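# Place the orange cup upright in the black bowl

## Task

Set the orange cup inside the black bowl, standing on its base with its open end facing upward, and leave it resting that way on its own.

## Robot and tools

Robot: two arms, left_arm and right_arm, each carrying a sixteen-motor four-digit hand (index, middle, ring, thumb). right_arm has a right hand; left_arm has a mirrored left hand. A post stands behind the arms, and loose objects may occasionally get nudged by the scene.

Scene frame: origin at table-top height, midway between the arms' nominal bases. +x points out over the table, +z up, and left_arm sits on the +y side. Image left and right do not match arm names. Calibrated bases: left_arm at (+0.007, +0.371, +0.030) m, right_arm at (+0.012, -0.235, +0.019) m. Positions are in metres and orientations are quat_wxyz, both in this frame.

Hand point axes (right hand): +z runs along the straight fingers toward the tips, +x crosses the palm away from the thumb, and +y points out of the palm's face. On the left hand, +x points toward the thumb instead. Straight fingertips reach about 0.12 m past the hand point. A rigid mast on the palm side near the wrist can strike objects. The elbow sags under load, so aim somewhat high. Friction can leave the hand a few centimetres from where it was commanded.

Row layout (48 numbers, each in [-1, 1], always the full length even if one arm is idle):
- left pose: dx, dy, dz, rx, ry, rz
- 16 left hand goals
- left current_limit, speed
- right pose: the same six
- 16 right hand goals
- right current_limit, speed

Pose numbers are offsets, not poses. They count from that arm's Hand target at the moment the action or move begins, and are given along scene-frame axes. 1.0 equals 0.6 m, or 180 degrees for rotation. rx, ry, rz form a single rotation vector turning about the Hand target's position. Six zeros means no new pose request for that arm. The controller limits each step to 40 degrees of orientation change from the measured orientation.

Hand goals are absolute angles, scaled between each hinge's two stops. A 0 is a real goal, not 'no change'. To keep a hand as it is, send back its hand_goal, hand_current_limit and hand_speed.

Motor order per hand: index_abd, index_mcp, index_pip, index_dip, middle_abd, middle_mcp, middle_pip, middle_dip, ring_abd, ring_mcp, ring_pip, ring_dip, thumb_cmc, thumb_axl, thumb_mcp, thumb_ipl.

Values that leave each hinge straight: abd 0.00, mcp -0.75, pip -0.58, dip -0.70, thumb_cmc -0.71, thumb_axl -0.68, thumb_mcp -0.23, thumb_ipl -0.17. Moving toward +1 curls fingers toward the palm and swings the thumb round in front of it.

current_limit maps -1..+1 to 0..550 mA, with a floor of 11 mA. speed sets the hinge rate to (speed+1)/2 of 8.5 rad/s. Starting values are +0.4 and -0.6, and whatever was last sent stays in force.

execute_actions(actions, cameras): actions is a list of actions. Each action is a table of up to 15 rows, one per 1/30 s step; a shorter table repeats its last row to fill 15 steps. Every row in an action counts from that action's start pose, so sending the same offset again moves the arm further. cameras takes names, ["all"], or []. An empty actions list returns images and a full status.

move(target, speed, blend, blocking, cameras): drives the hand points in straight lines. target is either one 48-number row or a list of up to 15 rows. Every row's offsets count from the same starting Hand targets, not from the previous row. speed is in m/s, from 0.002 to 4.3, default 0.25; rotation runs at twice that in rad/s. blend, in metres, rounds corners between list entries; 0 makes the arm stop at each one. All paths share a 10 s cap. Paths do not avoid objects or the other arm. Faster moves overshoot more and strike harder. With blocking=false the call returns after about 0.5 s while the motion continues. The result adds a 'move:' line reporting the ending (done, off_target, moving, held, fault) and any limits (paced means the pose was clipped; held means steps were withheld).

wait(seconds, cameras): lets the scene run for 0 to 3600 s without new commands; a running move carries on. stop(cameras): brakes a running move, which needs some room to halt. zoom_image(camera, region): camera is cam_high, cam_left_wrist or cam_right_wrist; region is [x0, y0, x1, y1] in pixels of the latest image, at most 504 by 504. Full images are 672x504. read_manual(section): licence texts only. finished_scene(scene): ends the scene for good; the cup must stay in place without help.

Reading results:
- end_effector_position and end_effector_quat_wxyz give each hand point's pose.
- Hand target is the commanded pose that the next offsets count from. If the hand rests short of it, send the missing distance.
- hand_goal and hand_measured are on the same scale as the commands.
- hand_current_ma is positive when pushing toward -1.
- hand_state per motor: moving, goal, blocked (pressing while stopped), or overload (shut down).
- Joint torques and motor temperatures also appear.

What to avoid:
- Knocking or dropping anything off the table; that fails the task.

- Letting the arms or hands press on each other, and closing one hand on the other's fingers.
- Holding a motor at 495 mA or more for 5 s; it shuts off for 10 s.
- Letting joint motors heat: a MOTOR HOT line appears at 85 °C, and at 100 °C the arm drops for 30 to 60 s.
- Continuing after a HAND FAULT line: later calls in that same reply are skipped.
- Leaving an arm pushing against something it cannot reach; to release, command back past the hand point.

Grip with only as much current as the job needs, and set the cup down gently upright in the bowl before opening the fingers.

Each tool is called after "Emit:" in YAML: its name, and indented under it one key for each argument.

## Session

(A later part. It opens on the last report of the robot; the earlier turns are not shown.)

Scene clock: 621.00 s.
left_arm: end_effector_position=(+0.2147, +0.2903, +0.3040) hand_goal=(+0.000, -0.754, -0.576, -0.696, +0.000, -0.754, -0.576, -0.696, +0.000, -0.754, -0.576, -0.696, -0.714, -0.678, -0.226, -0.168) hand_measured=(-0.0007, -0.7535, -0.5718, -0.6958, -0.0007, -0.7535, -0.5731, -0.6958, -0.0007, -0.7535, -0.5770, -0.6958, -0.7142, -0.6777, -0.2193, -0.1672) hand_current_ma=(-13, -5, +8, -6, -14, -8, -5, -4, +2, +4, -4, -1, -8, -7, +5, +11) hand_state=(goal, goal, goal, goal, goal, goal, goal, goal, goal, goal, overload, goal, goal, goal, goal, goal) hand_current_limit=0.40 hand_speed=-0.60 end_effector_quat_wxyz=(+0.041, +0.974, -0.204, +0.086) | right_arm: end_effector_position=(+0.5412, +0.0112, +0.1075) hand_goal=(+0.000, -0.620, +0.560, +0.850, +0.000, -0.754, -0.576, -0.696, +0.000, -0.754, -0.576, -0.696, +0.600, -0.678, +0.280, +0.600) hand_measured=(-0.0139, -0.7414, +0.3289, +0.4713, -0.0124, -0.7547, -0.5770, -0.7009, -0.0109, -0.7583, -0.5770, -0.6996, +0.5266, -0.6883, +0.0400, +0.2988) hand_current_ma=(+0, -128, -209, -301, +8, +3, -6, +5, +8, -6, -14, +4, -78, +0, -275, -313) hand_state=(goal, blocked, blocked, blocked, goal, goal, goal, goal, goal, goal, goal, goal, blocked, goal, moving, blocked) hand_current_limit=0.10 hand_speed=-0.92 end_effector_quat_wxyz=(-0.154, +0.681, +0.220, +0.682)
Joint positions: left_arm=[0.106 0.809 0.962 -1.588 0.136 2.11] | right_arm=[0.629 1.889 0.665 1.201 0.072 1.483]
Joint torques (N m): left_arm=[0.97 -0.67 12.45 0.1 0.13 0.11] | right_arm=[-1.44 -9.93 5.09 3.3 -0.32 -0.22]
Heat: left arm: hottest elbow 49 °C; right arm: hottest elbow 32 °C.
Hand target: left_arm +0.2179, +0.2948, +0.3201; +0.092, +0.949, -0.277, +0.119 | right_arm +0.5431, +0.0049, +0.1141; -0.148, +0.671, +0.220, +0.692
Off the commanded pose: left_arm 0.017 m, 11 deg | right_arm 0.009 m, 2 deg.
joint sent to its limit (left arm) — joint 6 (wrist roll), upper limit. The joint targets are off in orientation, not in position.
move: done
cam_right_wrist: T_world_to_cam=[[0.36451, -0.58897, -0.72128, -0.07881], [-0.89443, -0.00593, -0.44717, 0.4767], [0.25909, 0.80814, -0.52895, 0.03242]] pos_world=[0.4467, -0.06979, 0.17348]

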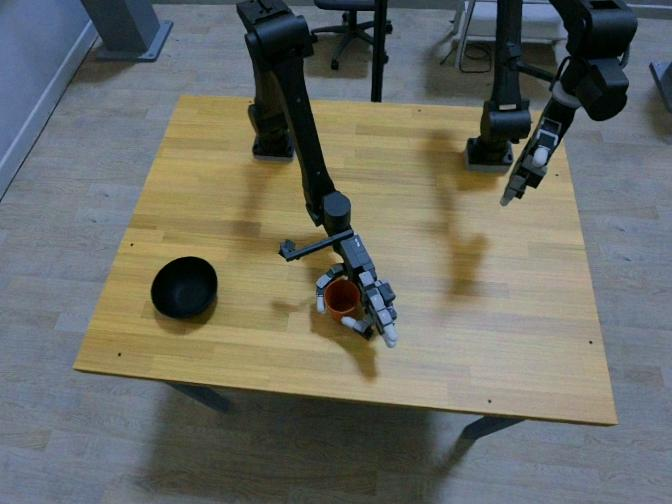

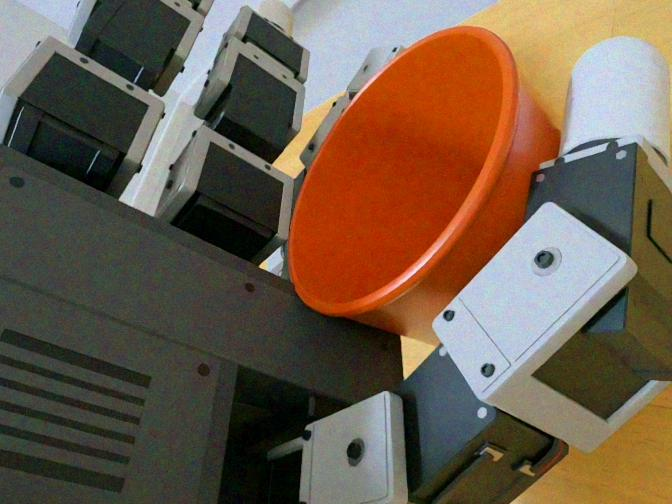

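Emit:
move:
  target: [0,0,0,0,0,0, 0,-0.754,-0.576,-0.696,0,-0.754,-0.576,-0.696,0,-0.754,-0.576,-0.696,-0.714,-0.678,-0.226,-0.168,0.4,-0.6, 0,0,0.06,0,0,0, 0,-0.62,0.56,0.85,0,-0.754,-0.576,-0.696,0,-0.754,-0.576,-0.696,0.6,-0.678,0.28,0.6,0.1,-0.92]
  speed: 0.05
  cameras: ["cam_high","cam_right_wrist"]

Emit:
zoom_image:
  camera: "cam_high"
  region: [310, 250, 410, 350]

Scene clock: 631.47 s.
left_arm: end_effector_position=(+0.2147, +0.2903, +0.3040) hand_goal=(+0.000, -0.754, -0.576, -0.696, +0.000, -0.754, -0.576, -0.696, +0.000, -0.754, -0.576, -0.696, -0.714, -0.678, -0.226, -0.168) hand_measured=(+0.0008, -0.7535, -0.5718, -0.6971, +0.0008, -0.7535, -0.5744, -0.6958, +0.0008, -0.7535, -0.5770, -0.6971, -0.7142, -0.6777, -0.2193, -0.1672) hand_current_ma=(-15, -3, +6, -4, +11, -2, -6, -19, +4, -3, +1, +3, -1, +4, +0, +6) hand_state=(goal, goal, goal, goal, goal, goal, goal, goal, goal, goal, overload, goal, goal, goal, goal, goal) hand_current_limit=0.40 hand_speed=-0.60 end_effector_quat_wxyz=(+0.041, +0.974, -0.204, +0.086) | right_arm: end_effector_position=(+0.5419, +0.0117, +0.1424) hand_goal=(+0.000, -0.620, +0.560, +0.850, +0.000, -0.754, -0.576, -0.696, +0.000, -0.754, -0.576, -0.696, +0.600, -0.678, +0.280, +0.600) hand_measured=(+0.0008, -0.7402, +0.3289, +0.4764, -0.0124, -0.7559, -0.5770, -0.7022, -0.0109, -0.7583, -0.5770, -0.6996, +0.5266, -0.6925, +0.0400, +0.3016) hand_current_ma=(+8, -114, -220, -304, -9, -7, -20, +0, +4, -5, -16, +0, -54, -19, -269, -295) hand_state=(goal, blocked, blocked, blocked, goal, goal, goal, goal, goal, goal, goal, goal, blocked, goal, blocked, blocked) hand_current_limit=0.10 hand_speed=-0.92 end_effector_quat_wxyz=(-0.156, +0.675, +0.217, +0.688)
Joint positions: left_arm=[0.106 0.809 0.962 -1.588 0.136 2.11] | right_arm=[0.629 1.791 0.665 1.121 0.072 1.483]
Joint torques (N m): left_arm=[0.91 -0.67 12.44 0.1 0.13 0.11] | right_arm=[-1.44 -10.81 5.78 1.98 -0.32 -0.22]
Heat: left arm: hottest elbow 49 °C; right arm: hottest elbow 32 °C.
Hand target: left_arm +0.2179, +0.2948, +0.3201; +0.092, +0.949, -0.277, +0.119 | right_arm +0.5431, +0.0049, +0.1500; -0.148, +0.671, +0.220, +0.692
Off the commanded pose: left_arm 0.017 m, 11 deg | right_arm 0.010 m, 1 deg.
joint sent to its limit (left arm) — joint 6 (wrist roll), upper limit. The joint targets are off in orientation, not in position.
move: done
cam_right_wrist: T_world_to_cam=[[0.37515, -0.58166, -0.72176, -0.05941], [-0.88775, -0.00137, -0.46032, 0.4912], [0.26677, 0.81343, -0.51688, 0.04437]] pos_world=[0.44651, -0.06998, 0.20617]

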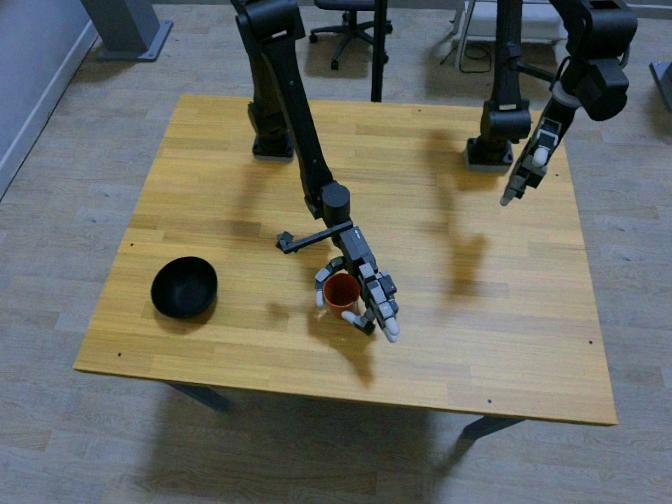

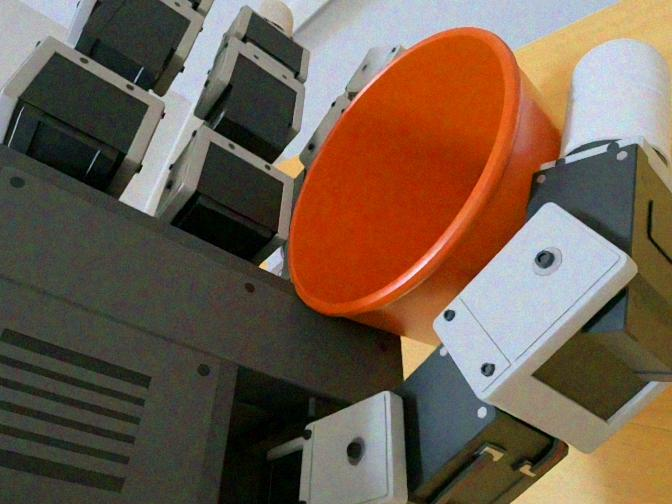

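Scaled by 5.040.

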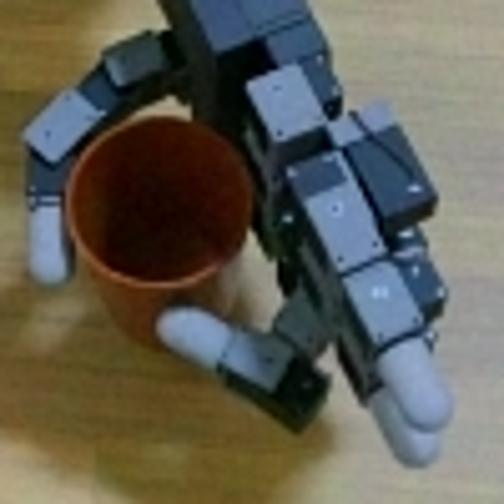

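Emit:
move:
  target:
    - [0,0,0,0,0,0, 0,-0.754,-0.576,-0.696,0,-0.754,-0.576,-0.696,0,-0.754,-0.576,-0.696,-0.714,-0.678,-0.226,-0.168,0.4,-0.6, 0,0,0.108,0,0,0, 0,-0.62,0.56,0.85,0,-0.754,-0.576,-0.696,0,-0.754,-0.576,-0.696,0.6,-0.678,0.28,0.6,0.1,-0.92]
    - [0,0,0,0,0,0, 0,-0.754,-0.576,-0.696,0,-0.754,-0.576,-0.696,0,-0.754,-0.576,-0.696,-0.714,-0.678,-0.226,-0.168,0.4,-0.6, 0,-0.648,0.108,0,0,-0.211, 0,-0.62,0.56,0.85,0,-0.754,-0.576,-0.696,0,-0.754,-0.576,-0.696,0.6,-0.678,0.28,0.6,0.1,-0.92]
  speed: [0.08,0.12]
  blend: [0.02,0]
  cameras: ["cam_high","cam_right_wrist"]

Emit:
zoom_image:
  camera: "cam_high"
  region: [130, 200, 270, 340]

Scene clock: 748.30 s.
left_arm: end_effector_position=(+0.2147, +0.2903, +0.3040) hand_goal=(+0.000, -0.754, -0.576, -0.696, +0.000, -0.754, -0.576, -0.696, +0.000, -0.754, -0.576, -0.696, -0.714, -0.678, -0.226, -0.168) hand_measured=(-0.0007, -0.7523, -0.5718, -0.6958, -0.0007, -0.7535, -0.5731, -0.6958, +0.0008, -0.7535, -0.5770, -0.6958, -0.7154, -0.6777, -0.2193, -0.1681) hand_current_ma=(-8, -2, +21, -17, +11, -10, -9, -7, +19, +1, -7, +17, +1, -2, -1, +2) hand_state=(goal, goal, goal, goal, goal, goal, goal, goal, goal, goal, overload, goal, goal, goal, goal, goal) hand_current_limit=0.40 hand_speed=-0.60 end_effector_quat_wxyz=(+0.041, +0.974, -0.204, +0.086) | right_arm: end_effector_position=(+0.5287, -0.3792, +0.1958) hand_goal=(+0.000, -0.620, +0.560, +0.850, +0.000, -0.754, -0.576, -0.696, +0.000, -0.754, -0.576, -0.696, +0.600, -0.678, +0.280, +0.600) hand_measured=(-0.0007, -0.7414, +0.3289, +0.4764, -0.0124, -0.7571, -0.5770, -0.6958, -0.0124, -0.7571, -0.5757, -0.6971, +0.5266, -0.6935, +0.0400, +0.3016) hand_current_ma=(+2, -124, -210, -294, +9, -1, -1, +1, -4, -6, -1, +11, -54, +1, -278, -305) hand_state=(goal, blocked, blocked, blocked, goal, goal, goal, goal, goal, goal, goal, goal, blocked, goal, blocked, blocked) hand_current_limit=0.10 hand_speed=-0.92 end_effector_quat_wxyz=(+0.076, +0.721, -0.014, +0.689)
Joint positions: left_arm=[0.106 0.809 0.962 -1.588 0.136 2.11] | right_arm=[-0.076 1.499 0.548 0.911 0.031 1.483]
Joint torques (N m): left_arm=[0.91 -0.67 12.45 0.1 0.13 0.12] | right_arm=[-0.85 -6.48 11.51 2.4 -0.31 -0.22]
Heat: left arm: hottest elbow 50 °C; right arm: hottest elbow 32 °C.
Hand target: left_arm +0.2179, +0.2948, +0.3201; +0.092, +0.949, -0.277, +0.119 | right_arm +0.5430, -0.3839, +0.2148; +0.085, +0.707, -0.011, +0.702
Off the commanded pose: left_arm 0.017 m, 11 deg | right_arm 0.024 m, 3 deg.
joint sent to its limit (left arm) — joint 6 (wrist roll), upper limit. The joint targets are off in orientation, not in position.
move: off_target (right_arm)
cam_right_wrist: T_world_to_cam=[[-0.08784, -0.68661, -0.7217, -0.03819], [-0.71545, 0.54759, -0.4339, 0.61538], [0.69312, 0.47823, -0.53934, 0.0453]] pos_world=[0.40553, -0.38486, 0.26388]

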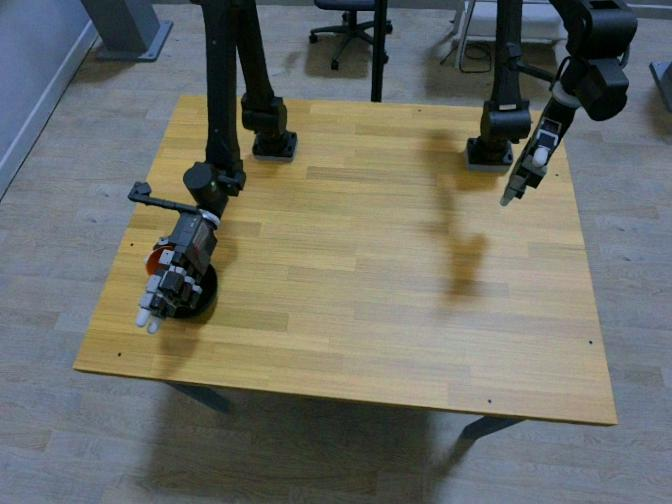

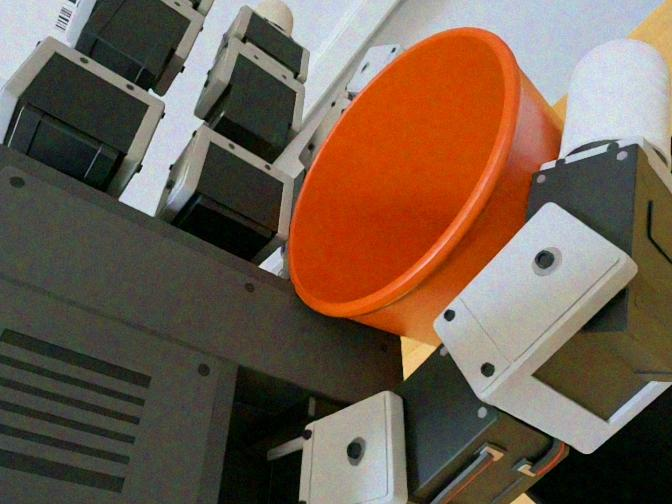

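Scaled by 3.600.

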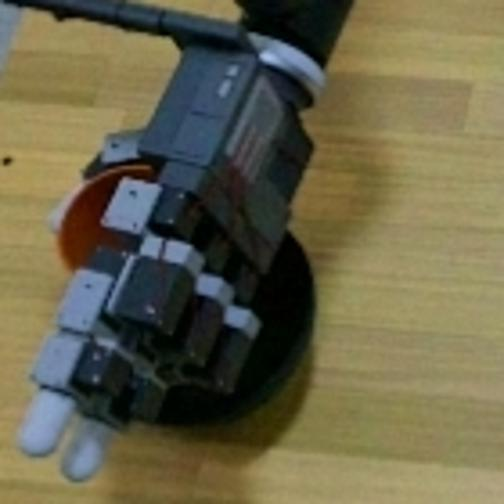

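Emit:
move:
  target: [0,0,0,0,0,0, 0,-0.754,-0.576,-0.696,0,-0.754,-0.576,-0.696,0,-0.754,-0.576,-0.696,-0.714,-0.678,-0.226,-0.168,0.4,-0.6, -0.005,-0.02,-0.042,0,0,0, 0,-0.62,0.56,0.85,0,-0.754,-0.576,-0.696,0,-0.754,-0.576,-0.696,0.6,-0.678,0.28,0.6,0.1,-0.92]
  speed: 0.08
  cameras: ["cam_high","cam_right_wrist"]

Emit:
zoom_image:
  camera: "cam_high"
  region: [130, 220, 240, 330]

Scene clock: 769.20 s.
left_arm: end_effector_position=(+0.2147, +0.2903, +0.3040) hand_goal=(+0.000, -0.754, -0.576, -0.696, +0.000, -0.754, -0.576, -0.696, +0.000, -0.754, -0.576, -0.696, -0.714, -0.678, -0.226, -0.168) hand_measured=(-0.0007, -0.7523, -0.5718, -0.6958, -0.0007, -0.7523, -0.5731, -0.6958, -0.0007, -0.7535, -0.5770, -0.6958, -0.7142, -0.6777, -0.2193, -0.1681) hand_current_ma=(-15, -4, +15, -13, +6, -6, +1, -10, +17, -2, +10, -2, +8, -4, +1, +7) hand_state=(goal, goal, goal, goal, goal, goal, goal, goal, goal, goal, overload, goal, goal, goal, goal, goal) hand_current_limit=0.40 hand_speed=-0.60 end_effector_quat_wxyz=(+0.041, +0.974, -0.204, +0.086) | right_arm: end_effector_position=(+0.5328, -0.3883, +0.1713) hand_goal=(+0.000, -0.620, +0.560, +0.850, +0.000, -0.754, -0.576, -0.696, +0.000, -0.754, -0.576, -0.696, +0.600, -0.678, +0.280, +0.600) hand_measured=(-0.0007, -0.7414, +0.3276, +0.4764, -0.0124, -0.7583, -0.5859, -0.6983, -0.0109, -0.7655, -0.5847, -0.6983, +0.5253, -0.6935, +0.0400, +0.3016) hand_current_ma=(+13, -109, -228, -278, +12, -5, -6, +4, -9, -25, -15, -14, -59, +5, -276, -304) hand_state=(goal, blocked, blocked, blocked, goal, goal, goal, goal, goal, goal, goal, goal, blocked, goal, blocked, blocked) hand_current_limit=0.10 hand_speed=-0.92 end_effector_quat_wxyz=(+0.072, +0.725, -0.013, +0.684)
Joint positions: left_arm=[0.106 0.809 0.962 -1.588 0.136 2.11] | right_arm=[-0.103 1.579 0.548 0.978 -0.003 1.483]
Joint torques (N m): left_arm=[0.97 -0.73 12.44 0.1 0.13 0.12] | right_arm=[-1.38 -7.3 9.13 3.48 -0.32 -0.22]
Heat: left arm: hottest elbow 51 °C; right arm: hottest elbow 34 °C.
Hand target: left_arm +0.2179, +0.2948, +0.3201; +0.092, +0.949, -0.277, +0.119 | right_arm +0.5400, -0.3960, +0.1895; +0.086, +0.707, -0.011, +0.702
Off the commanded pose: left_arm 0.017 m, 11 deg | right_arm 0.021 m, 3 deg.
joint sent to its limit (left arm) — joint 6 (wrist roll), upper limit. The joint targets are off in orientation, not in position.
move: off_target (right_arm)
cam_right_wrist: T_world_to_cam=[[-0.09223, -0.68508, -0.72261, -0.05872], [-0.72434, 0.54411, -0.4234, 0.61431], [0.68324, 0.48437, -0.54641, 0.04249]] pos_world=[0.41052, -0.39506, 0.24089]

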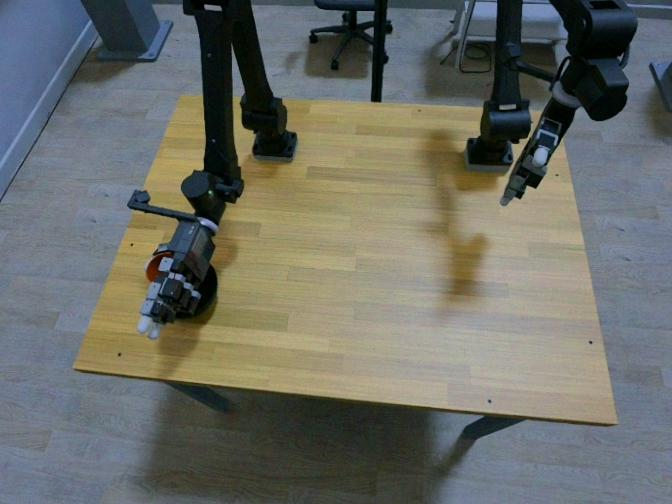

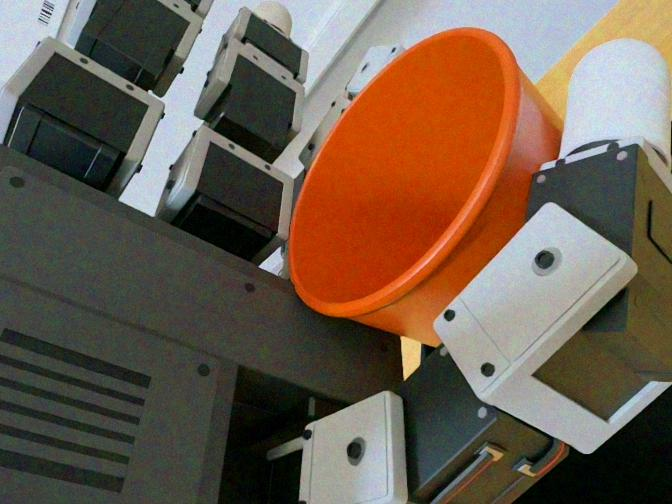

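Scaled by 4.582.

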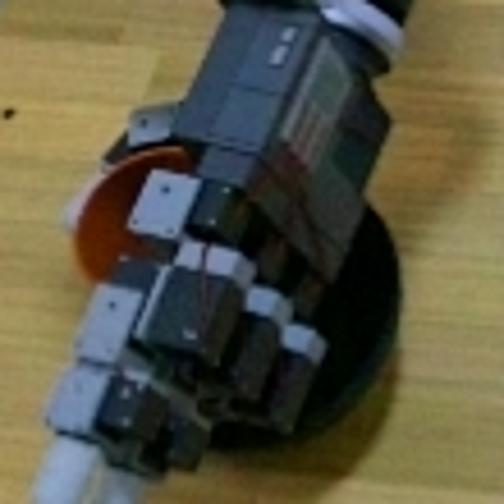

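Emit:
move:
  target: [0,0,0,0,0,0, 0,-0.754,-0.576,-0.696,0,-0.754,-0.576,-0.696,0,-0.754,-0.576,-0.696,-0.714,-0.678,-0.226,-0.168,0.4,-0.6, -0.009,-0.002,-0.067,0,0,0, 0,-0.62,0.56,0.85,0,-0.754,-0.576,-0.696,0,-0.754,-0.576,-0.696,0.6,-0.678,0.28,0.6,0.1,-0.92]
  speed: 0.06
  cameras: ["cam_high","cam_right_wrist"]

Emit:
zoom_image:
  camera: "cam_high"
  region: [130, 230, 240, 340]

Scene clock: 796.67 s.
left_arm: end_effector_position=(+0.2147, +0.2903, +0.3040) hand_goal=(+0.000, -0.754, -0.576, -0.696, +0.000, -0.754, -0.576, -0.696, +0.000, -0.754, -0.576, -0.696, -0.714, -0.678, -0.226, -0.168) hand_measured=(-0.0007, -0.7523, -0.5731, -0.6958, +0.0008, -0.7535, -0.5731, -0.6958, -0.0007, -0.7535, -0.5770, -0.6958, -0.7142, -0.6777, -0.2193, -0.1672) hand_current_ma=(-7, -11, +3, -5, -5, -1, -3, -6, +6, -5, -3, +10, -6, -1, -2, +5) hand_state=(goal, goal, goal, goal, goal, goal, goal, goal, goal, goal, overload, goal, goal, goal, goal, goal) hand_current_limit=0.40 hand_speed=-0.60 end_effector_quat_wxyz=(+0.041, +0.974, -0.204, +0.086) | right_arm: end_effector_position=(+0.5375, -0.3908, +0.1439) hand_goal=(+0.000, -0.620, +0.560, +0.850, +0.000, -0.754, -0.576, -0.696, +0.000, -0.754, -0.576, -0.696, +0.600, -0.678, +0.280, +0.600) hand_measured=(-0.0007, -0.7414, +0.3289, +0.4751, -0.0124, -0.7583, -0.5859, -0.6983, -0.0109, -0.7643, -0.5859, -0.6983, +0.5266, -0.6946, +0.0400, +0.3016) hand_current_ma=(+8, -117, -198, -302, -1, -18, -19, +6, -1, -2, -13, +11, -62, -9, -274, -311) hand_state=(goal, blocked, blocked, blocked, goal, goal, goal, goal, goal, goal, goal, goal, blocked, goal, blocked, blocked) hand_current_limit=0.10 hand_speed=-0.92 end_effector_quat_wxyz=(+0.074, +0.716, -0.013, +0.695)
Joint positions: left_arm=[0.106 0.809 0.962 -1.588 0.136 2.11] | right_arm=[-0.108 1.707 0.548 1.135 -0.008 1.483]
Joint torques (N m): left_arm=[0.91 -0.67 12.44 0.09 0.13 0.11] | right_arm=[-1.38 -7.77 5.71 3.47 -0.33 -0.22]
Heat: left arm: hottest elbow 51 °C; right arm: hottest elbow 34 °C.
Hand target: left_arm +0.2179, +0.2948, +0.3201; +0.092, +0.949, -0.277, +0.119 | right_arm +0.5346, -0.3971, +0.1493; +0.086, +0.707, -0.011, +0.702
Off the commanded pose: left_arm 0.017 m, 11 deg | right_arm 0.009 m, 2 deg.
joint sent to its limit (left arm) — joint 6 (wrist roll), upper limit. The joint targets are off in orientation, not in position.
move: done
cam_right_wrist: T_world_to_cam=[[-0.07189, -0.68755, -0.72257, -0.09171], [-0.7118, 0.54284, -0.44572, 0.60339], [0.69869, 0.48228, -0.52843, 0.01382]] pos_world=[0.41324, -0.39726, 0.20997]

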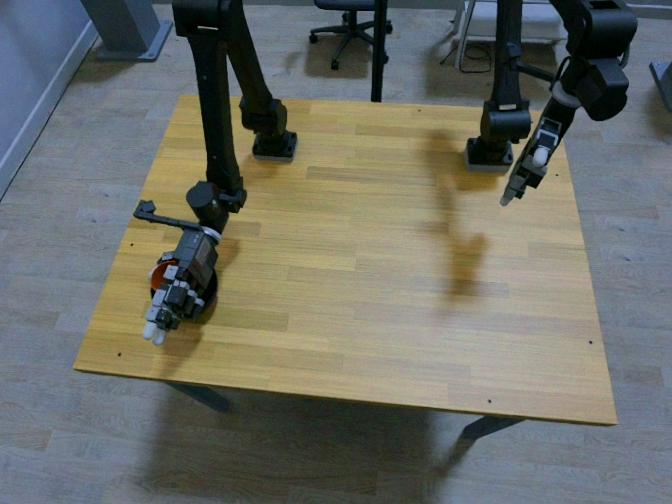

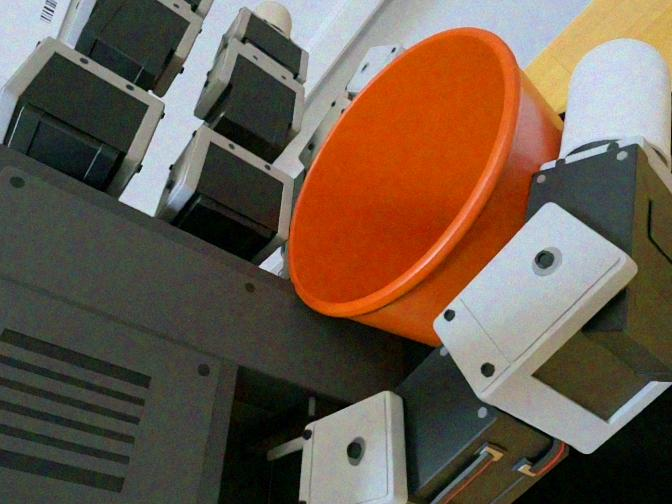

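Scaled by 4.582.

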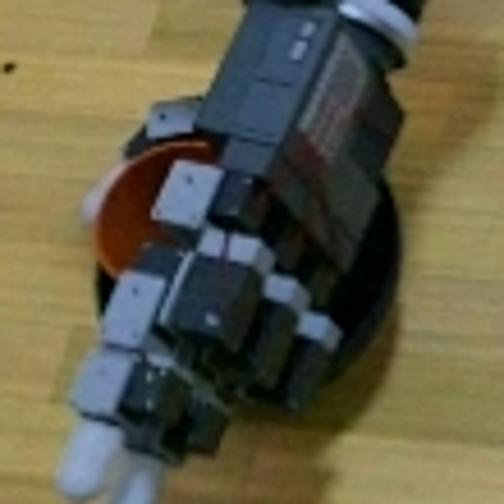

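Emit:
move:
  target:
    - [0,0,0,0,0,0, 0,-0.754,-0.576,-0.696,0,-0.754,-0.576,-0.696,0,-0.754,-0.576,-0.696,-0.714,-0.678,-0.226,-0.168,0.4,-0.6, -0.02,0.005,0,0,0,0, 0,-0.62,0.56,0.85,0,-0.754,-0.576,-0.696,0,-0.754,-0.576,-0.696,0.6,-0.678,0.28,0.6,0.1,-0.92]
    - [0,0,0,0,0,0, 0,-0.754,-0.576,-0.696,0,-0.754,-0.576,-0.696,0,-0.754,-0.576,-0.696,-0.714,-0.678,-0.226,-0.168,0.4,-0.6, -0.024,0.005,-0.03,0,0,0, 0,-0.62,0.56,0.85,0,-0.754,-0.576,-0.696,0,-0.754,-0.576,-0.696,0.6,-0.678,0.28,0.6,0.1,-0.92]
  speed: 0.05
  cameras: ["cam_high","cam_right_wrist"]

Emit:
zoom_image:
  camera: "cam_high"
  region: [130, 230, 240, 340]

Scene clock: 822.57 s.
left_arm: end_effector_position=(+0.2147, +0.2903, +0.3040) hand_goal=(+0.000, -0.754, -0.576, -0.696, +0.000, -0.754, -0.576, -0.696, +0.000, -0.754, -0.576, -0.696, -0.714, -0.678, -0.226, -0.168) hand_measured=(-0.0007, -0.7523, -0.5731, -0.6958, -0.0007, -0.7535, -0.5731, -0.6958, -0.0007, -0.7523, -0.5770, -0.6958, -0.7142, -0.6767, -0.2193, -0.1672) hand_current_ma=(+1, +3, +7, -14, -2, -13, -3, +1, +14, -6, +6, +3, -1, -2, -8, +14) hand_state=(goal, goal, goal, goal, goal, goal, goal, goal, goal, goal, overload, goal, goal, goal, goal, goal) hand_current_limit=0.40 hand_speed=-0.60 end_effector_quat_wxyz=(+0.041, +0.974, -0.204, +0.086) | right_arm: end_effector_position=(+0.5226, -0.3888, +0.1249) hand_goal=(+0.000, -0.620, +0.560, +0.850, +0.000, -0.754, -0.576, -0.696, +0.000, -0.754, -0.576, -0.696, +0.600, -0.678, +0.280, +0.600) hand_measured=(+0.0008, -0.7414, +0.3289, +0.4764, -0.0139, -0.7583, -0.5859, -0.6983, -0.0124, -0.7643, -0.5847, -0.6983, +0.5253, -0.6935, +0.0400, +0.3016) hand_current_ma=(+21, -118, -209, -293, +9, -6, -16, +10, -9, -16, -15, -3, -58, -5, -289, -303) hand_state=(goal, blocked, blocked, blocked, goal, goal, goal, goal, goal, goal, goal, goal, blocked, goal, blocked, blocked) hand_current_limit=0.10 hand_speed=-0.92 end_effector_quat_wxyz=(+0.074, +0.716, -0.013, +0.694)
Joint positions: left_arm=[0.106 0.809 0.962 -1.588 0.136 2.11] | right_arm=[-0.108 1.755 0.505 1.224 -0.008 1.483]
Joint torques (N m): left_arm=[0.91 -0.79 12.44 0.1 0.14 0.11] | right_arm=[-1.2 -7.71 5.05 3.48 -0.21 -0.22]
Heat: left arm: hottest elbow 51 °C; right arm: hottest elbow 33 °C.
Hand target: left_arm +0.2179, +0.2948, +0.3201; +0.092, +0.949, -0.277, +0.119 | right_arm +0.5202, -0.3941, +0.1315; +0.086, +0.706, -0.011, +0.702
Off the commanded pose: left_arm 0.017 m, 11 deg | right_arm 0.009 m, 2 deg.
joint sent to its limit (left arm) — joint 6 (wrist roll), upper limit. The joint targets are off in orientation, not in position.
move: done
cam_right_wrist: T_world_to_cam=[[-0.07323, -0.68741, -0.72257, -0.10439], [-0.71263, 0.54293, -0.44429, 0.58355], [0.69771, 0.48239, -0.52963, 0.01386]] pos_world=[0.39854, -0.39526, 0.19118]

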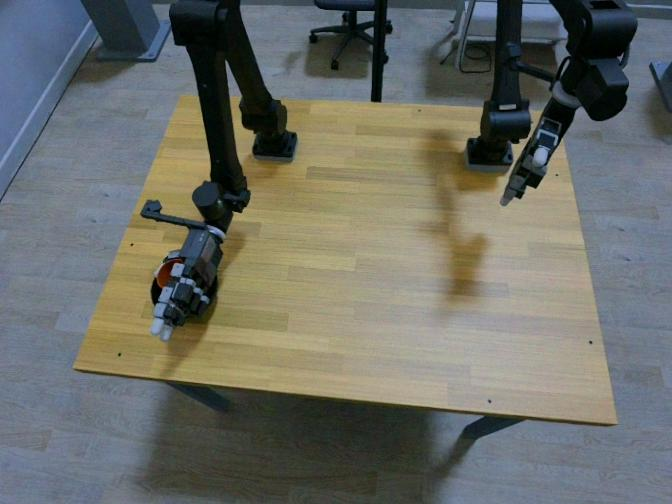

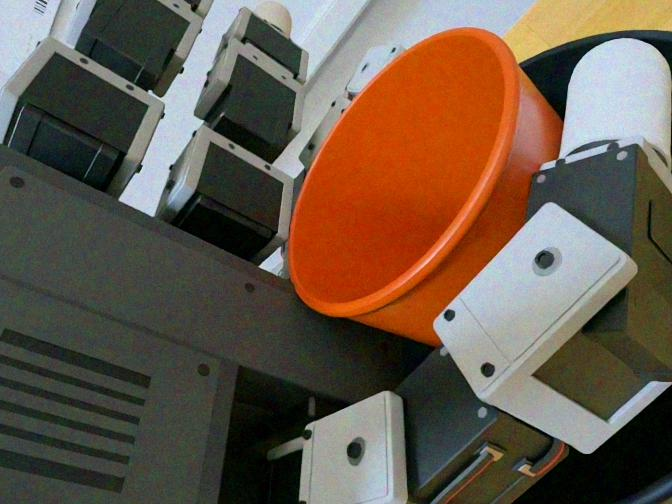

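Scaled by 4.582.

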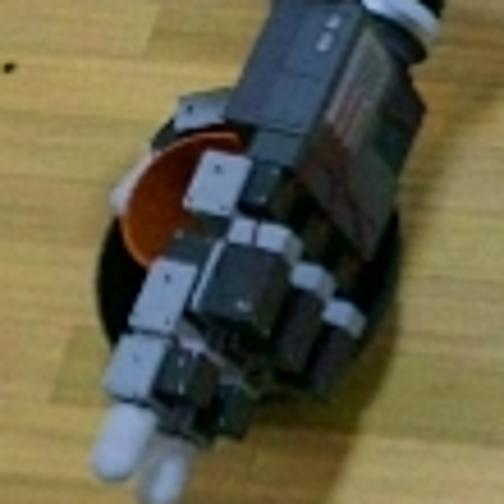

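Emit:
move:
  target: [0,0,0,0,0,0, 0,-0.754,-0.576,-0.696,0,-0.754,-0.576,-0.696,0,-0.754,-0.576,-0.696,-0.714,-0.678,-0.226,-0.168,0.4,-0.6, 0,0,-0.016,0,0,0, 0,-0.62,0.56,0.85,0,-0.754,-0.576,-0.696,0,-0.754,-0.576,-0.696,0.6,-0.678,0.28,0.6,0.1,-0.92]
  speed: 0.03
  cameras: ["cam_high","cam_right_wrist"]

Emit:
zoom_image:
  camera: "cam_high"
  region: [130, 230, 240, 340]

Scene clock: 840.50 s.
left_arm: end_effector_position=(+0.2147, +0.2903, +0.3040) hand_goal=(+0.000, -0.754, -0.576, -0.696, +0.000, -0.754, -0.576, -0.696, +0.000, -0.754, -0.576, -0.696, -0.714, -0.678, -0.226, -0.168) hand_measured=(-0.0007, -0.7535, -0.5718, -0.6971, -0.0007, -0.7535, -0.5731, -0.6958, -0.0007, -0.7523, -0.5770, -0.6958, -0.7142, -0.6777, -0.2193, -0.1681) hand_current_ma=(-3, -8, +2, -8, -1, -3, -8, +1, +4, -10, +4, +6, -7, -1, -4, +1) hand_state=(goal, goal, goal, goal, goal, goal, goal, goal, goal, goal, overload, goal, goal, goal, goal, goal) hand_current_limit=0.40 hand_speed=-0.60 end_effector_quat_wxyz=(+0.041, +0.974, -0.204, +0.086) | right_arm: end_effector_position=(+0.5225, -0.3888, +0.1175) hand_goal=(+0.000, -0.620, +0.560, +0.850, +0.000, -0.754, -0.576, -0.696, +0.000, -0.754, -0.576, -0.696, +0.600, -0.678, +0.280, +0.600) hand_measured=(+0.0125, -0.7414, +0.3276, +0.4776, -0.0124, -0.7583, -0.5859, -0.6983, -0.0124, -0.7643, -0.5847, -0.6983, +0.5253, -0.6935, +0.0400, +0.3016) hand_current_ma=(+0, -125, -223, -311, -1, -10, -27, +16, -10, -10, -20, -23, -69, -18, -291, -308) hand_state=(goal, blocked, blocked, blocked, goal, goal, goal, goal, goal, goal, goal, goal, blocked, goal, blocked, blocked) hand_current_limit=0.10 hand_speed=-0.92 end_effector_quat_wxyz=(+0.074, +0.714, -0.013, +0.696)
Joint positions: left_arm=[0.106 0.809 0.962 -1.588 0.136 2.11] | right_arm=[-0.108 1.789 0.505 1.262 -0.008 1.483]
Joint torques (N m): left_arm=[0.91 -0.67 12.45 0.1 0.13 0.12] | right_arm=[-1.2 -7.59 4.85 3.44 -0.21 -0.22]
Heat: left arm: hottest elbow 51 °C; right arm: hottest elbow 33 °C.
Hand target: left_arm +0.2179, +0.2948, +0.3201; +0.092, +0.949, -0.277, +0.119 | right_arm +0.5202, -0.3941, +0.1219; +0.086, +0.706, -0.011, +0.702
Off the commanded pose: left_arm 0.017 m, 11 deg | right_arm 0.007 m, 2 deg.
joint sent to its limit (left arm) — joint 6 (wrist roll), upper limit. The joint targets are off in orientation, not in position.
move: done
cam_right_wrist: T_world_to_cam=[[-0.06979, -0.68781, -0.72253, -0.11174], [-0.71051, 0.54268, -0.44797, 0.57937], [0.70022, 0.4821, -0.52657, 0.00829]] pos_world=[0.39804, -0.39526, 0.18317]

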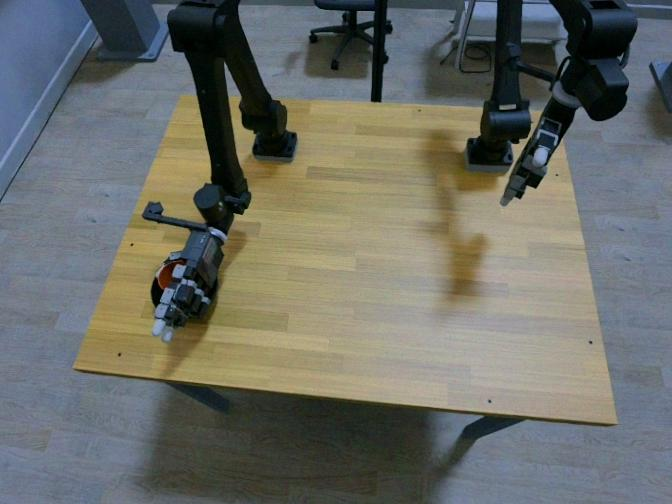

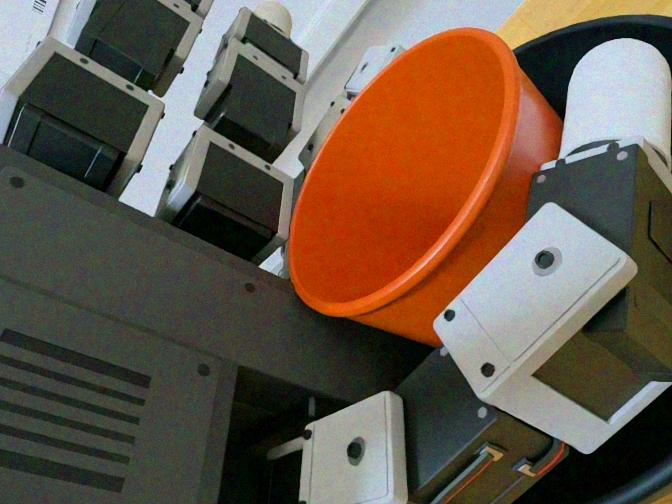

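Scaled by 4.582.

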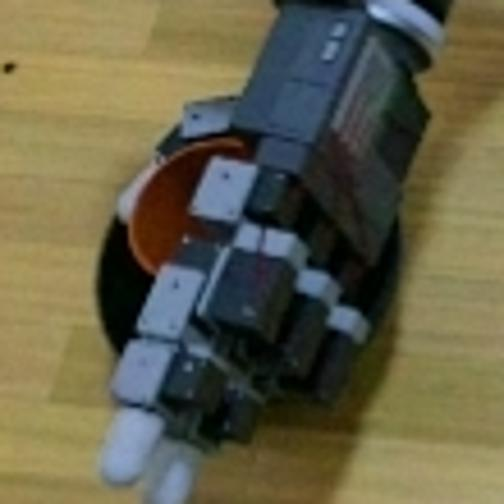

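Emit:
move:
  target: [0,0,0,0,0,0, 0,-0.754,-0.576,-0.696,0,-0.754,-0.576,-0.696,0,-0.754,-0.576,-0.696,-0.714,-0.678,-0.226,-0.168,0.4,-0.6, 0,0,-0.009,0,0,0, 0,-0.62,0.56,0.85,0,-0.754,-0.576,-0.696,0,-0.754,-0.576,-0.696,0.6,-0.678,0.28,0.6,0.1,-0.92]
  speed: 0.03
  cameras: ["cam_high","cam_right_wrist"]

Emit:
zoom_image:
  camera: "cam_high"
  region: [130, 230, 240, 340]

Emit:
zoom_image:
  camera: "cam_right_wrist"
  region: [420, 0, 672, 200]

Scene clock: 855.47 s.
left_arm: end_effector_position=(+0.2147, +0.2903, +0.3040) hand_goal=(+0.000, -0.754, -0.576, -0.696, +0.000, -0.754, -0.576, -0.696, +0.000, -0.754, -0.576, -0.696, -0.714, -0.678, -0.226, -0.168) hand_measured=(-0.0007, -0.7535, -0.5731, -0.6958, -0.0007, -0.7535, -0.5731, -0.6958, -0.0007, -0.7535, -0.5757, -0.6958, -0.7142, -0.6777, -0.2193, -0.1672) hand_current_ma=(-15, +1, +2, -6, +0, +1, +2, +1, +26, -2, -7, +0, -10, -4, -1, +9) hand_state=(goal, goal, goal, goal, goal, goal, goal, goal, goal, goal, overload, goal, goal, goal, goal, goal) hand_current_limit=0.40 hand_speed=-0.60 end_effector_quat_wxyz=(+0.041, +0.974, -0.204, +0.086) | right_arm: end_effector_position=(+0.5225, -0.3888, +0.1164) hand_goal=(+0.000, -0.620, +0.560, +0.850, +0.000, -0.754, -0.576, -0.696, +0.000, -0.754, -0.576, -0.696, +0.600, -0.678, +0.280, +0.600) hand_measured=(+0.0184, -0.7414, +0.3276, +0.4764, -0.0139, -0.7571, -0.5859, -0.6983, -0.0124, -0.7655, -0.5847, -0.6996, +0.5253, -0.6946, +0.0390, +0.3016) hand_current_ma=(+19, -117, -199, -306, +2, -5, -32, +5, -3, -13, -24, +8, -58, +3, -273, -302) hand_state=(goal, blocked, blocked, blocked, goal, goal, goal, goal, goal, goal, goal, goal, blocked, goal, blocked, blocked) hand_current_limit=0.10 hand_speed=-0.92 end_effector_quat_wxyz=(+0.074, +0.710, -0.012, +0.700)
Joint positions: left_arm=[0.106 0.809 0.962 -1.588 0.136 2.11] | right_arm=[-0.108 1.804 0.505 1.29 -0.008 1.483]
Joint torques (N m): left_arm=[0.97 -0.73 12.44 0.1 0.13 0.12] | right_arm=[-1.2 -7.18 4.79 3.19 -0.22 -0.21]
Heat: left arm: hottest elbow 51 °C; right arm: hottest elbow 32 °C.
Hand target: left_arm +0.2179, +0.2948, +0.3201; +0.092, +0.949, -0.277, +0.119 | right_arm +0.5202, -0.3941, +0.1164; +0.086, +0.707, -0.011, +0.702
Off the commanded pose: left_arm 0.017 m, 11 deg | right_arm 0.006 m, 1 deg.
joint sent to its limit (left arm) — joint 6 (wrist roll), upper limit. The joint targets are off in orientation, not in position.
move: done
cam_right_wrist: T_world_to_cam=[[-0.06124, -0.68897, -0.7222, -0.11744], [-0.70507, 0.54201, -0.45728, 0.57696], [0.70649, 0.4812, -0.51896, 0.00319]] pos_world=[0.39735, -0.39516, 0.18067]

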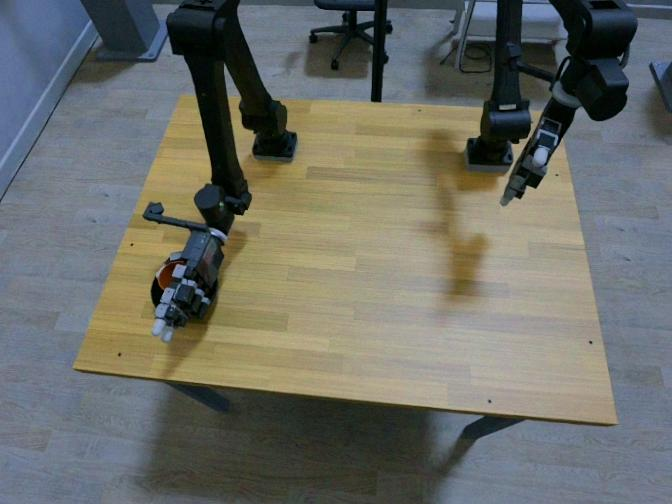

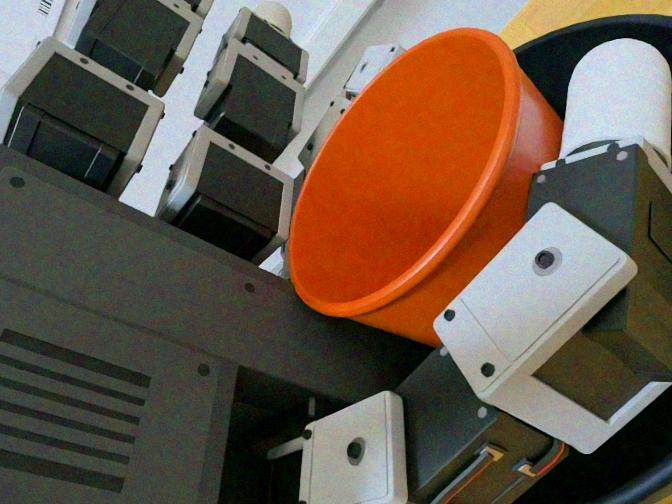

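Scaled by 4.582.

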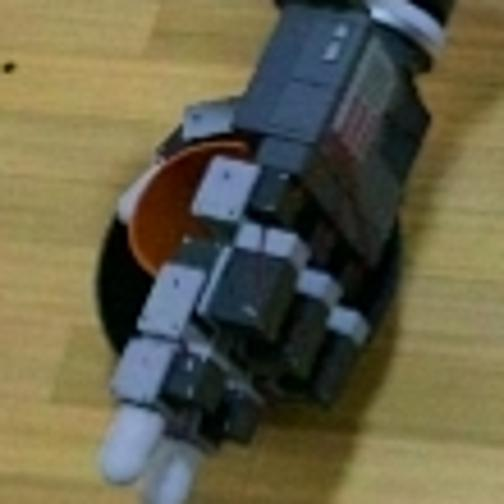

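Scaled by 2.000.

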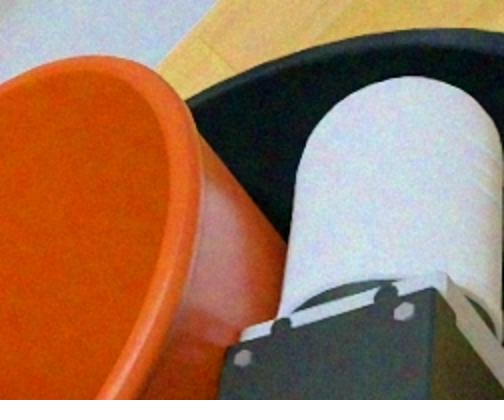

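Emit:
move:
  target:
    - [0,0,0,0,0,0, 0,-0.754,-0.576,-0.696,0,-0.754,-0.576,-0.696,0,-0.754,-0.576,-0.696,-0.714,-0.678,-0.226,-0.168,0.4,-0.6, 0,0,0.003,0,0,0, 0.01,-0.735,0.35,0.52,0,-0.754,-0.576,-0.696,0,-0.754,-0.576,-0.696,0.56,-0.69,0.07,0.34,0.1,-0.96]
  speed: 0.03
  cameras: ["cam_high","cam_right_wrist"]

Emit:
zoom_image:
  camera: "cam_high"
  region: [130, 230, 240, 340]

Scene clock: 960.50 s.
left_arm: end_effector_position=(+0.2147, +0.2903, +0.3040) hand_goal=(+0.000, -0.754, -0.576, -0.696, +0.000, -0.754, -0.576, -0.696, +0.000, -0.754, -0.576, -0.696, -0.714, -0.678, -0.226, -0.168) hand_measured=(-0.0007, -0.7523, -0.5705, -0.6958, -0.0007, -0.7535, -0.5744, -0.6958, -0.0007, -0.7535, -0.5770, -0.6958, -0.7142, -0.6767, -0.2203, -0.1681) hand_current_ma=(-10, -11, +15, -7, +11, -21, -2, -1, +4, -5, +4, -1, +5, -5, -1, -2) hand_state=(goal, goal, goal, goal, goal, goal, goal, goal, goal, goal, overload, goal, goal, goal, goal, goal) hand_current_limit=0.40 hand_speed=-0.60 end_effector_quat_wxyz=(+0.041, +0.974, -0.204, +0.086) | right_arm: end_effector_position=(+0.5222, -0.3893, +0.1164) hand_goal=(+0.010, -0.736, +0.350, +0.520, +0.000, -0.754, -0.576, -0.696, +0.000, -0.754, -0.576, -0.696, +0.560, -0.690, +0.070, +0.340) hand_measured=(+0.0198, -0.7498, +0.3289, +0.4840, -0.0124, -0.7583, -0.5859, -0.6983, -0.0124, -0.7655, -0.5847, -0.6996, +0.5127, -0.6967, +0.0390, +0.3026) hand_current_ma=(+24, -18, -90, -155, -15, -12, -1, +2, -19, -9, -13, -5, -44, +9, -139, -162) hand_state=(goal, goal, moving, moving, goal, goal, goal, goal, goal, goal, goal, goal, blocked, goal, moving, moving) hand_current_limit=0.10 hand_speed=-0.96 end_effector_quat_wxyz=(+0.075, +0.710, -0.014, +0.700)
Joint positions: left_arm=[0.106 0.809 0.962 -1.588 0.136 2.11] | right_arm=[-0.108 1.804 0.505 1.29 -0.005 1.483]
Joint torques (N m): left_arm=[0.91 -0.73 12.45 0.1 0.13 0.12] | right_arm=[-1.2 -7.71 4.78 2.95 -0.22 -0.21]
Heat: left arm: hottest elbow 52 °C; right arm: hottest elbow 31 °C.
Hand target: left_arm +0.2179, +0.2948, +0.3201; +0.092, +0.949, -0.277, +0.119 | right_arm +0.5202, -0.3941, +0.1182; +0.086, +0.707, -0.011, +0.702
Off the commanded pose: left_arm 0.017 m, 11 deg | right_arm 0.006 m, 1 deg.
joint sent to its limit (left arm) — joint 6 (wrist roll), upper limit. The joint targets are off in orientation, not in position.
move: done
cam_right_wrist: T_world_to_cam=[[-0.06334, -0.6888, -0.72218, -0.11664], [-0.70342, 0.54414, -0.45729, 0.57692], [0.70795, 0.47903, -0.51898, 0.00209]] pos_world=[0.39695, -0.39526, 0.18067]

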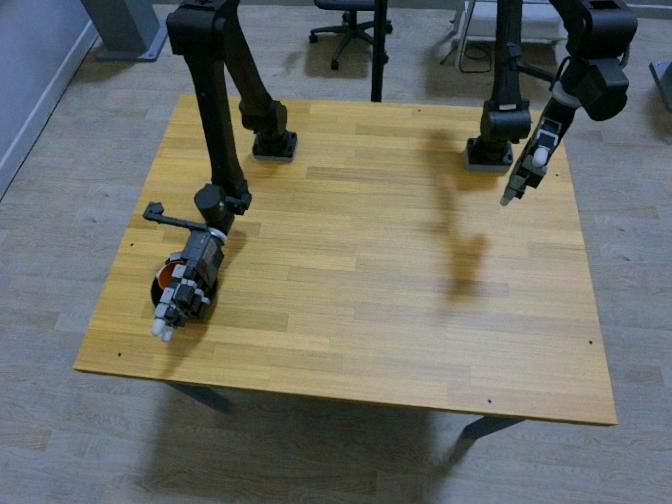

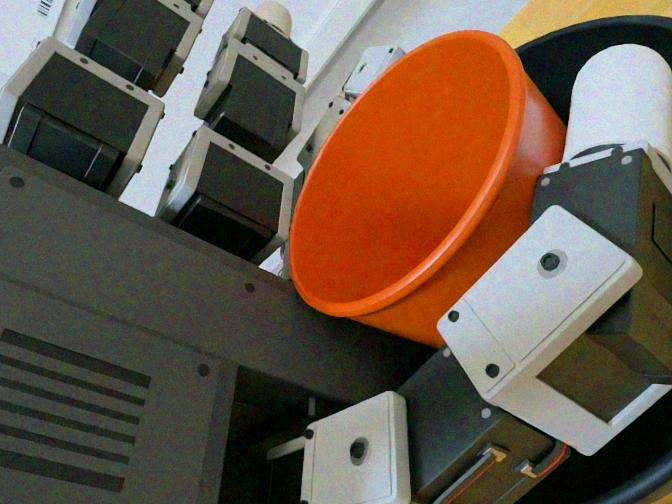

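Scaled by 4.582.

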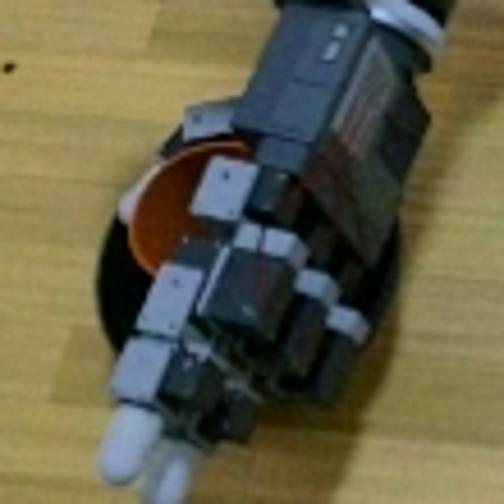

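Emit:
move:
  target:
    - [0,0,0,0,0,0, 0,-0.754,-0.576,-0.696,0,-0.754,-0.576,-0.696,0,-0.754,-0.576,-0.696,-0.714,-0.678,-0.226,-0.168,0.4,-0.6, 0,0,0,0,0,0, 0.015,-0.75,0.32,0.46,0,-0.754,-0.576,-0.696,0,-0.754,-0.576,-0.696,0.54,-0.69,0.02,0.28,0.1,-0.97]
  speed: 0.03
  cameras: ["cam_high","cam_right_wrist"]

Emit:
zoom_image:
  camera: "cam_high"
  region: [130, 230, 240, 340]

Scene clock: 968.97 s.
left_arm: end_effector_position=(+0.2147, +0.2903, +0.3040) hand_goal=(+0.000, -0.754, -0.576, -0.696, +0.000, -0.754, -0.576, -0.696, +0.000, -0.754, -0.576, -0.696, -0.714, -0.678, -0.226, -0.168) hand_measured=(-0.0007, -0.7523, -0.5718, -0.6958, +0.0008, -0.7535, -0.5731, -0.6958, -0.0007, -0.7523, -0.5770, -0.6958, -0.7142, -0.6777, -0.2193, -0.1672) hand_current_ma=(+6, -8, +12, -2, -1, -3, -16, -7, +5, -5, -6, -2, +3, -10, +2, +0) hand_state=(goal, goal, goal, goal, goal, goal, goal, goal, goal, goal, overload, goal, goal, goal, goal, goal) hand_current_limit=0.40 hand_speed=-0.60 end_effector_quat_wxyz=(+0.041, +0.974, -0.204, +0.086) | right_arm: end_effector_position=(+0.5222, -0.3893, +0.1164) hand_goal=(+0.014, -0.750, +0.320, +0.460, +0.000, -0.754, -0.576, -0.696, +0.000, -0.754, -0.576, -0.696, +0.540, -0.690, +0.020, +0.280) hand_measured=(+0.0184, -0.7450, +0.3212, +0.4776, -0.0124, -0.7583, -0.5859, -0.6971, -0.0124, -0.7643, -0.5847, -0.6983, +0.5115, -0.6967, +0.0321, +0.2949) hand_current_ma=(+7, -10, -6, +4, +0, -2, -24, +8, +2, -3, -7, -4, -34, +9, +15, -3) hand_state=(goal, goal, goal, goal, goal, goal, goal, goal, goal, goal, goal, goal, blocked, goal, goal, goal) hand_current_limit=0.10 hand_speed=-0.97 end_effector_quat_wxyz=(+0.075, +0.710, -0.014, +0.700)
Joint positions: left_arm=[0.106 0.809 0.962 -1.588 0.136 2.11] | right_arm=[-0.108 1.804 0.505 1.29 -0.005 1.483]
Joint torques (N m): left_arm=[0.97 -0.73 12.44 0.1 0.14 0.11] | right_arm=[-1.2 -7.71 4.78 2.95 -0.22 -0.22]
Heat: left arm: hottest elbow 52 °C; right arm: hottest elbow 31 °C.
Hand target: left_arm +0.2179, +0.2948, +0.3201; +0.092, +0.949, -0.277, +0.119 | right_arm +0.5202, -0.3941, +0.1182; +0.086, +0.707, -0.011, +0.702
Off the commanded pose: left_arm 0.017 m, 11 deg | right_arm 0.006 m, 1 deg.
joint sent to its limit (left arm) — joint 6 (wrist roll), upper limit. The joint targets are off in orientation, not in position.
move: done
cam_right_wrist: T_world_to_cam=[[-0.06334, -0.6888, -0.72218, -0.11664], [-0.70342, 0.54414, -0.45729, 0.57692], [0.70795, 0.47903, -0.51898, 0.00209]] pos_world=[0.39695, -0.39526, 0.18067]

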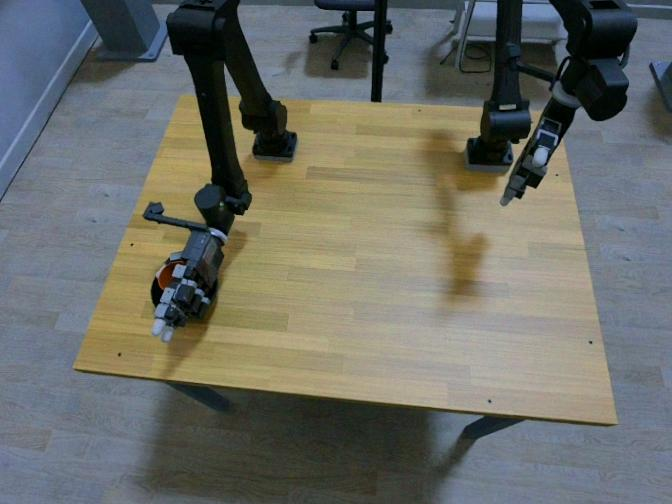

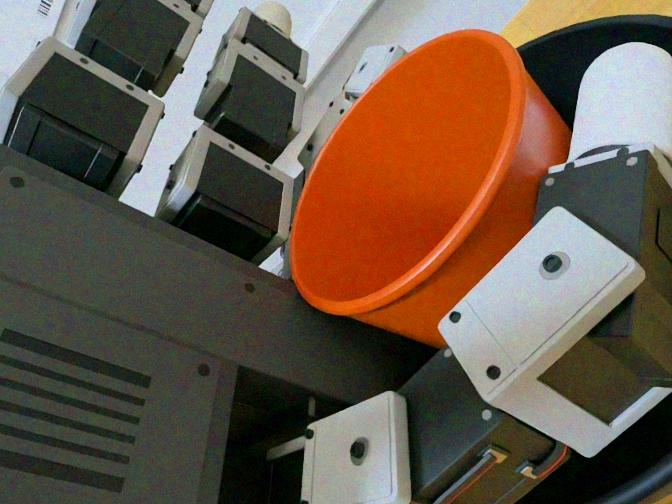

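Scaled by 4.582.

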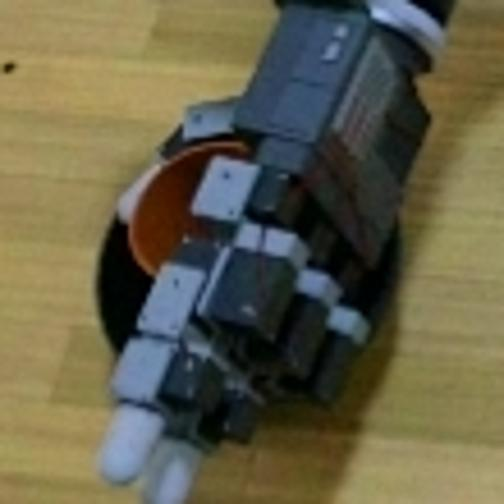

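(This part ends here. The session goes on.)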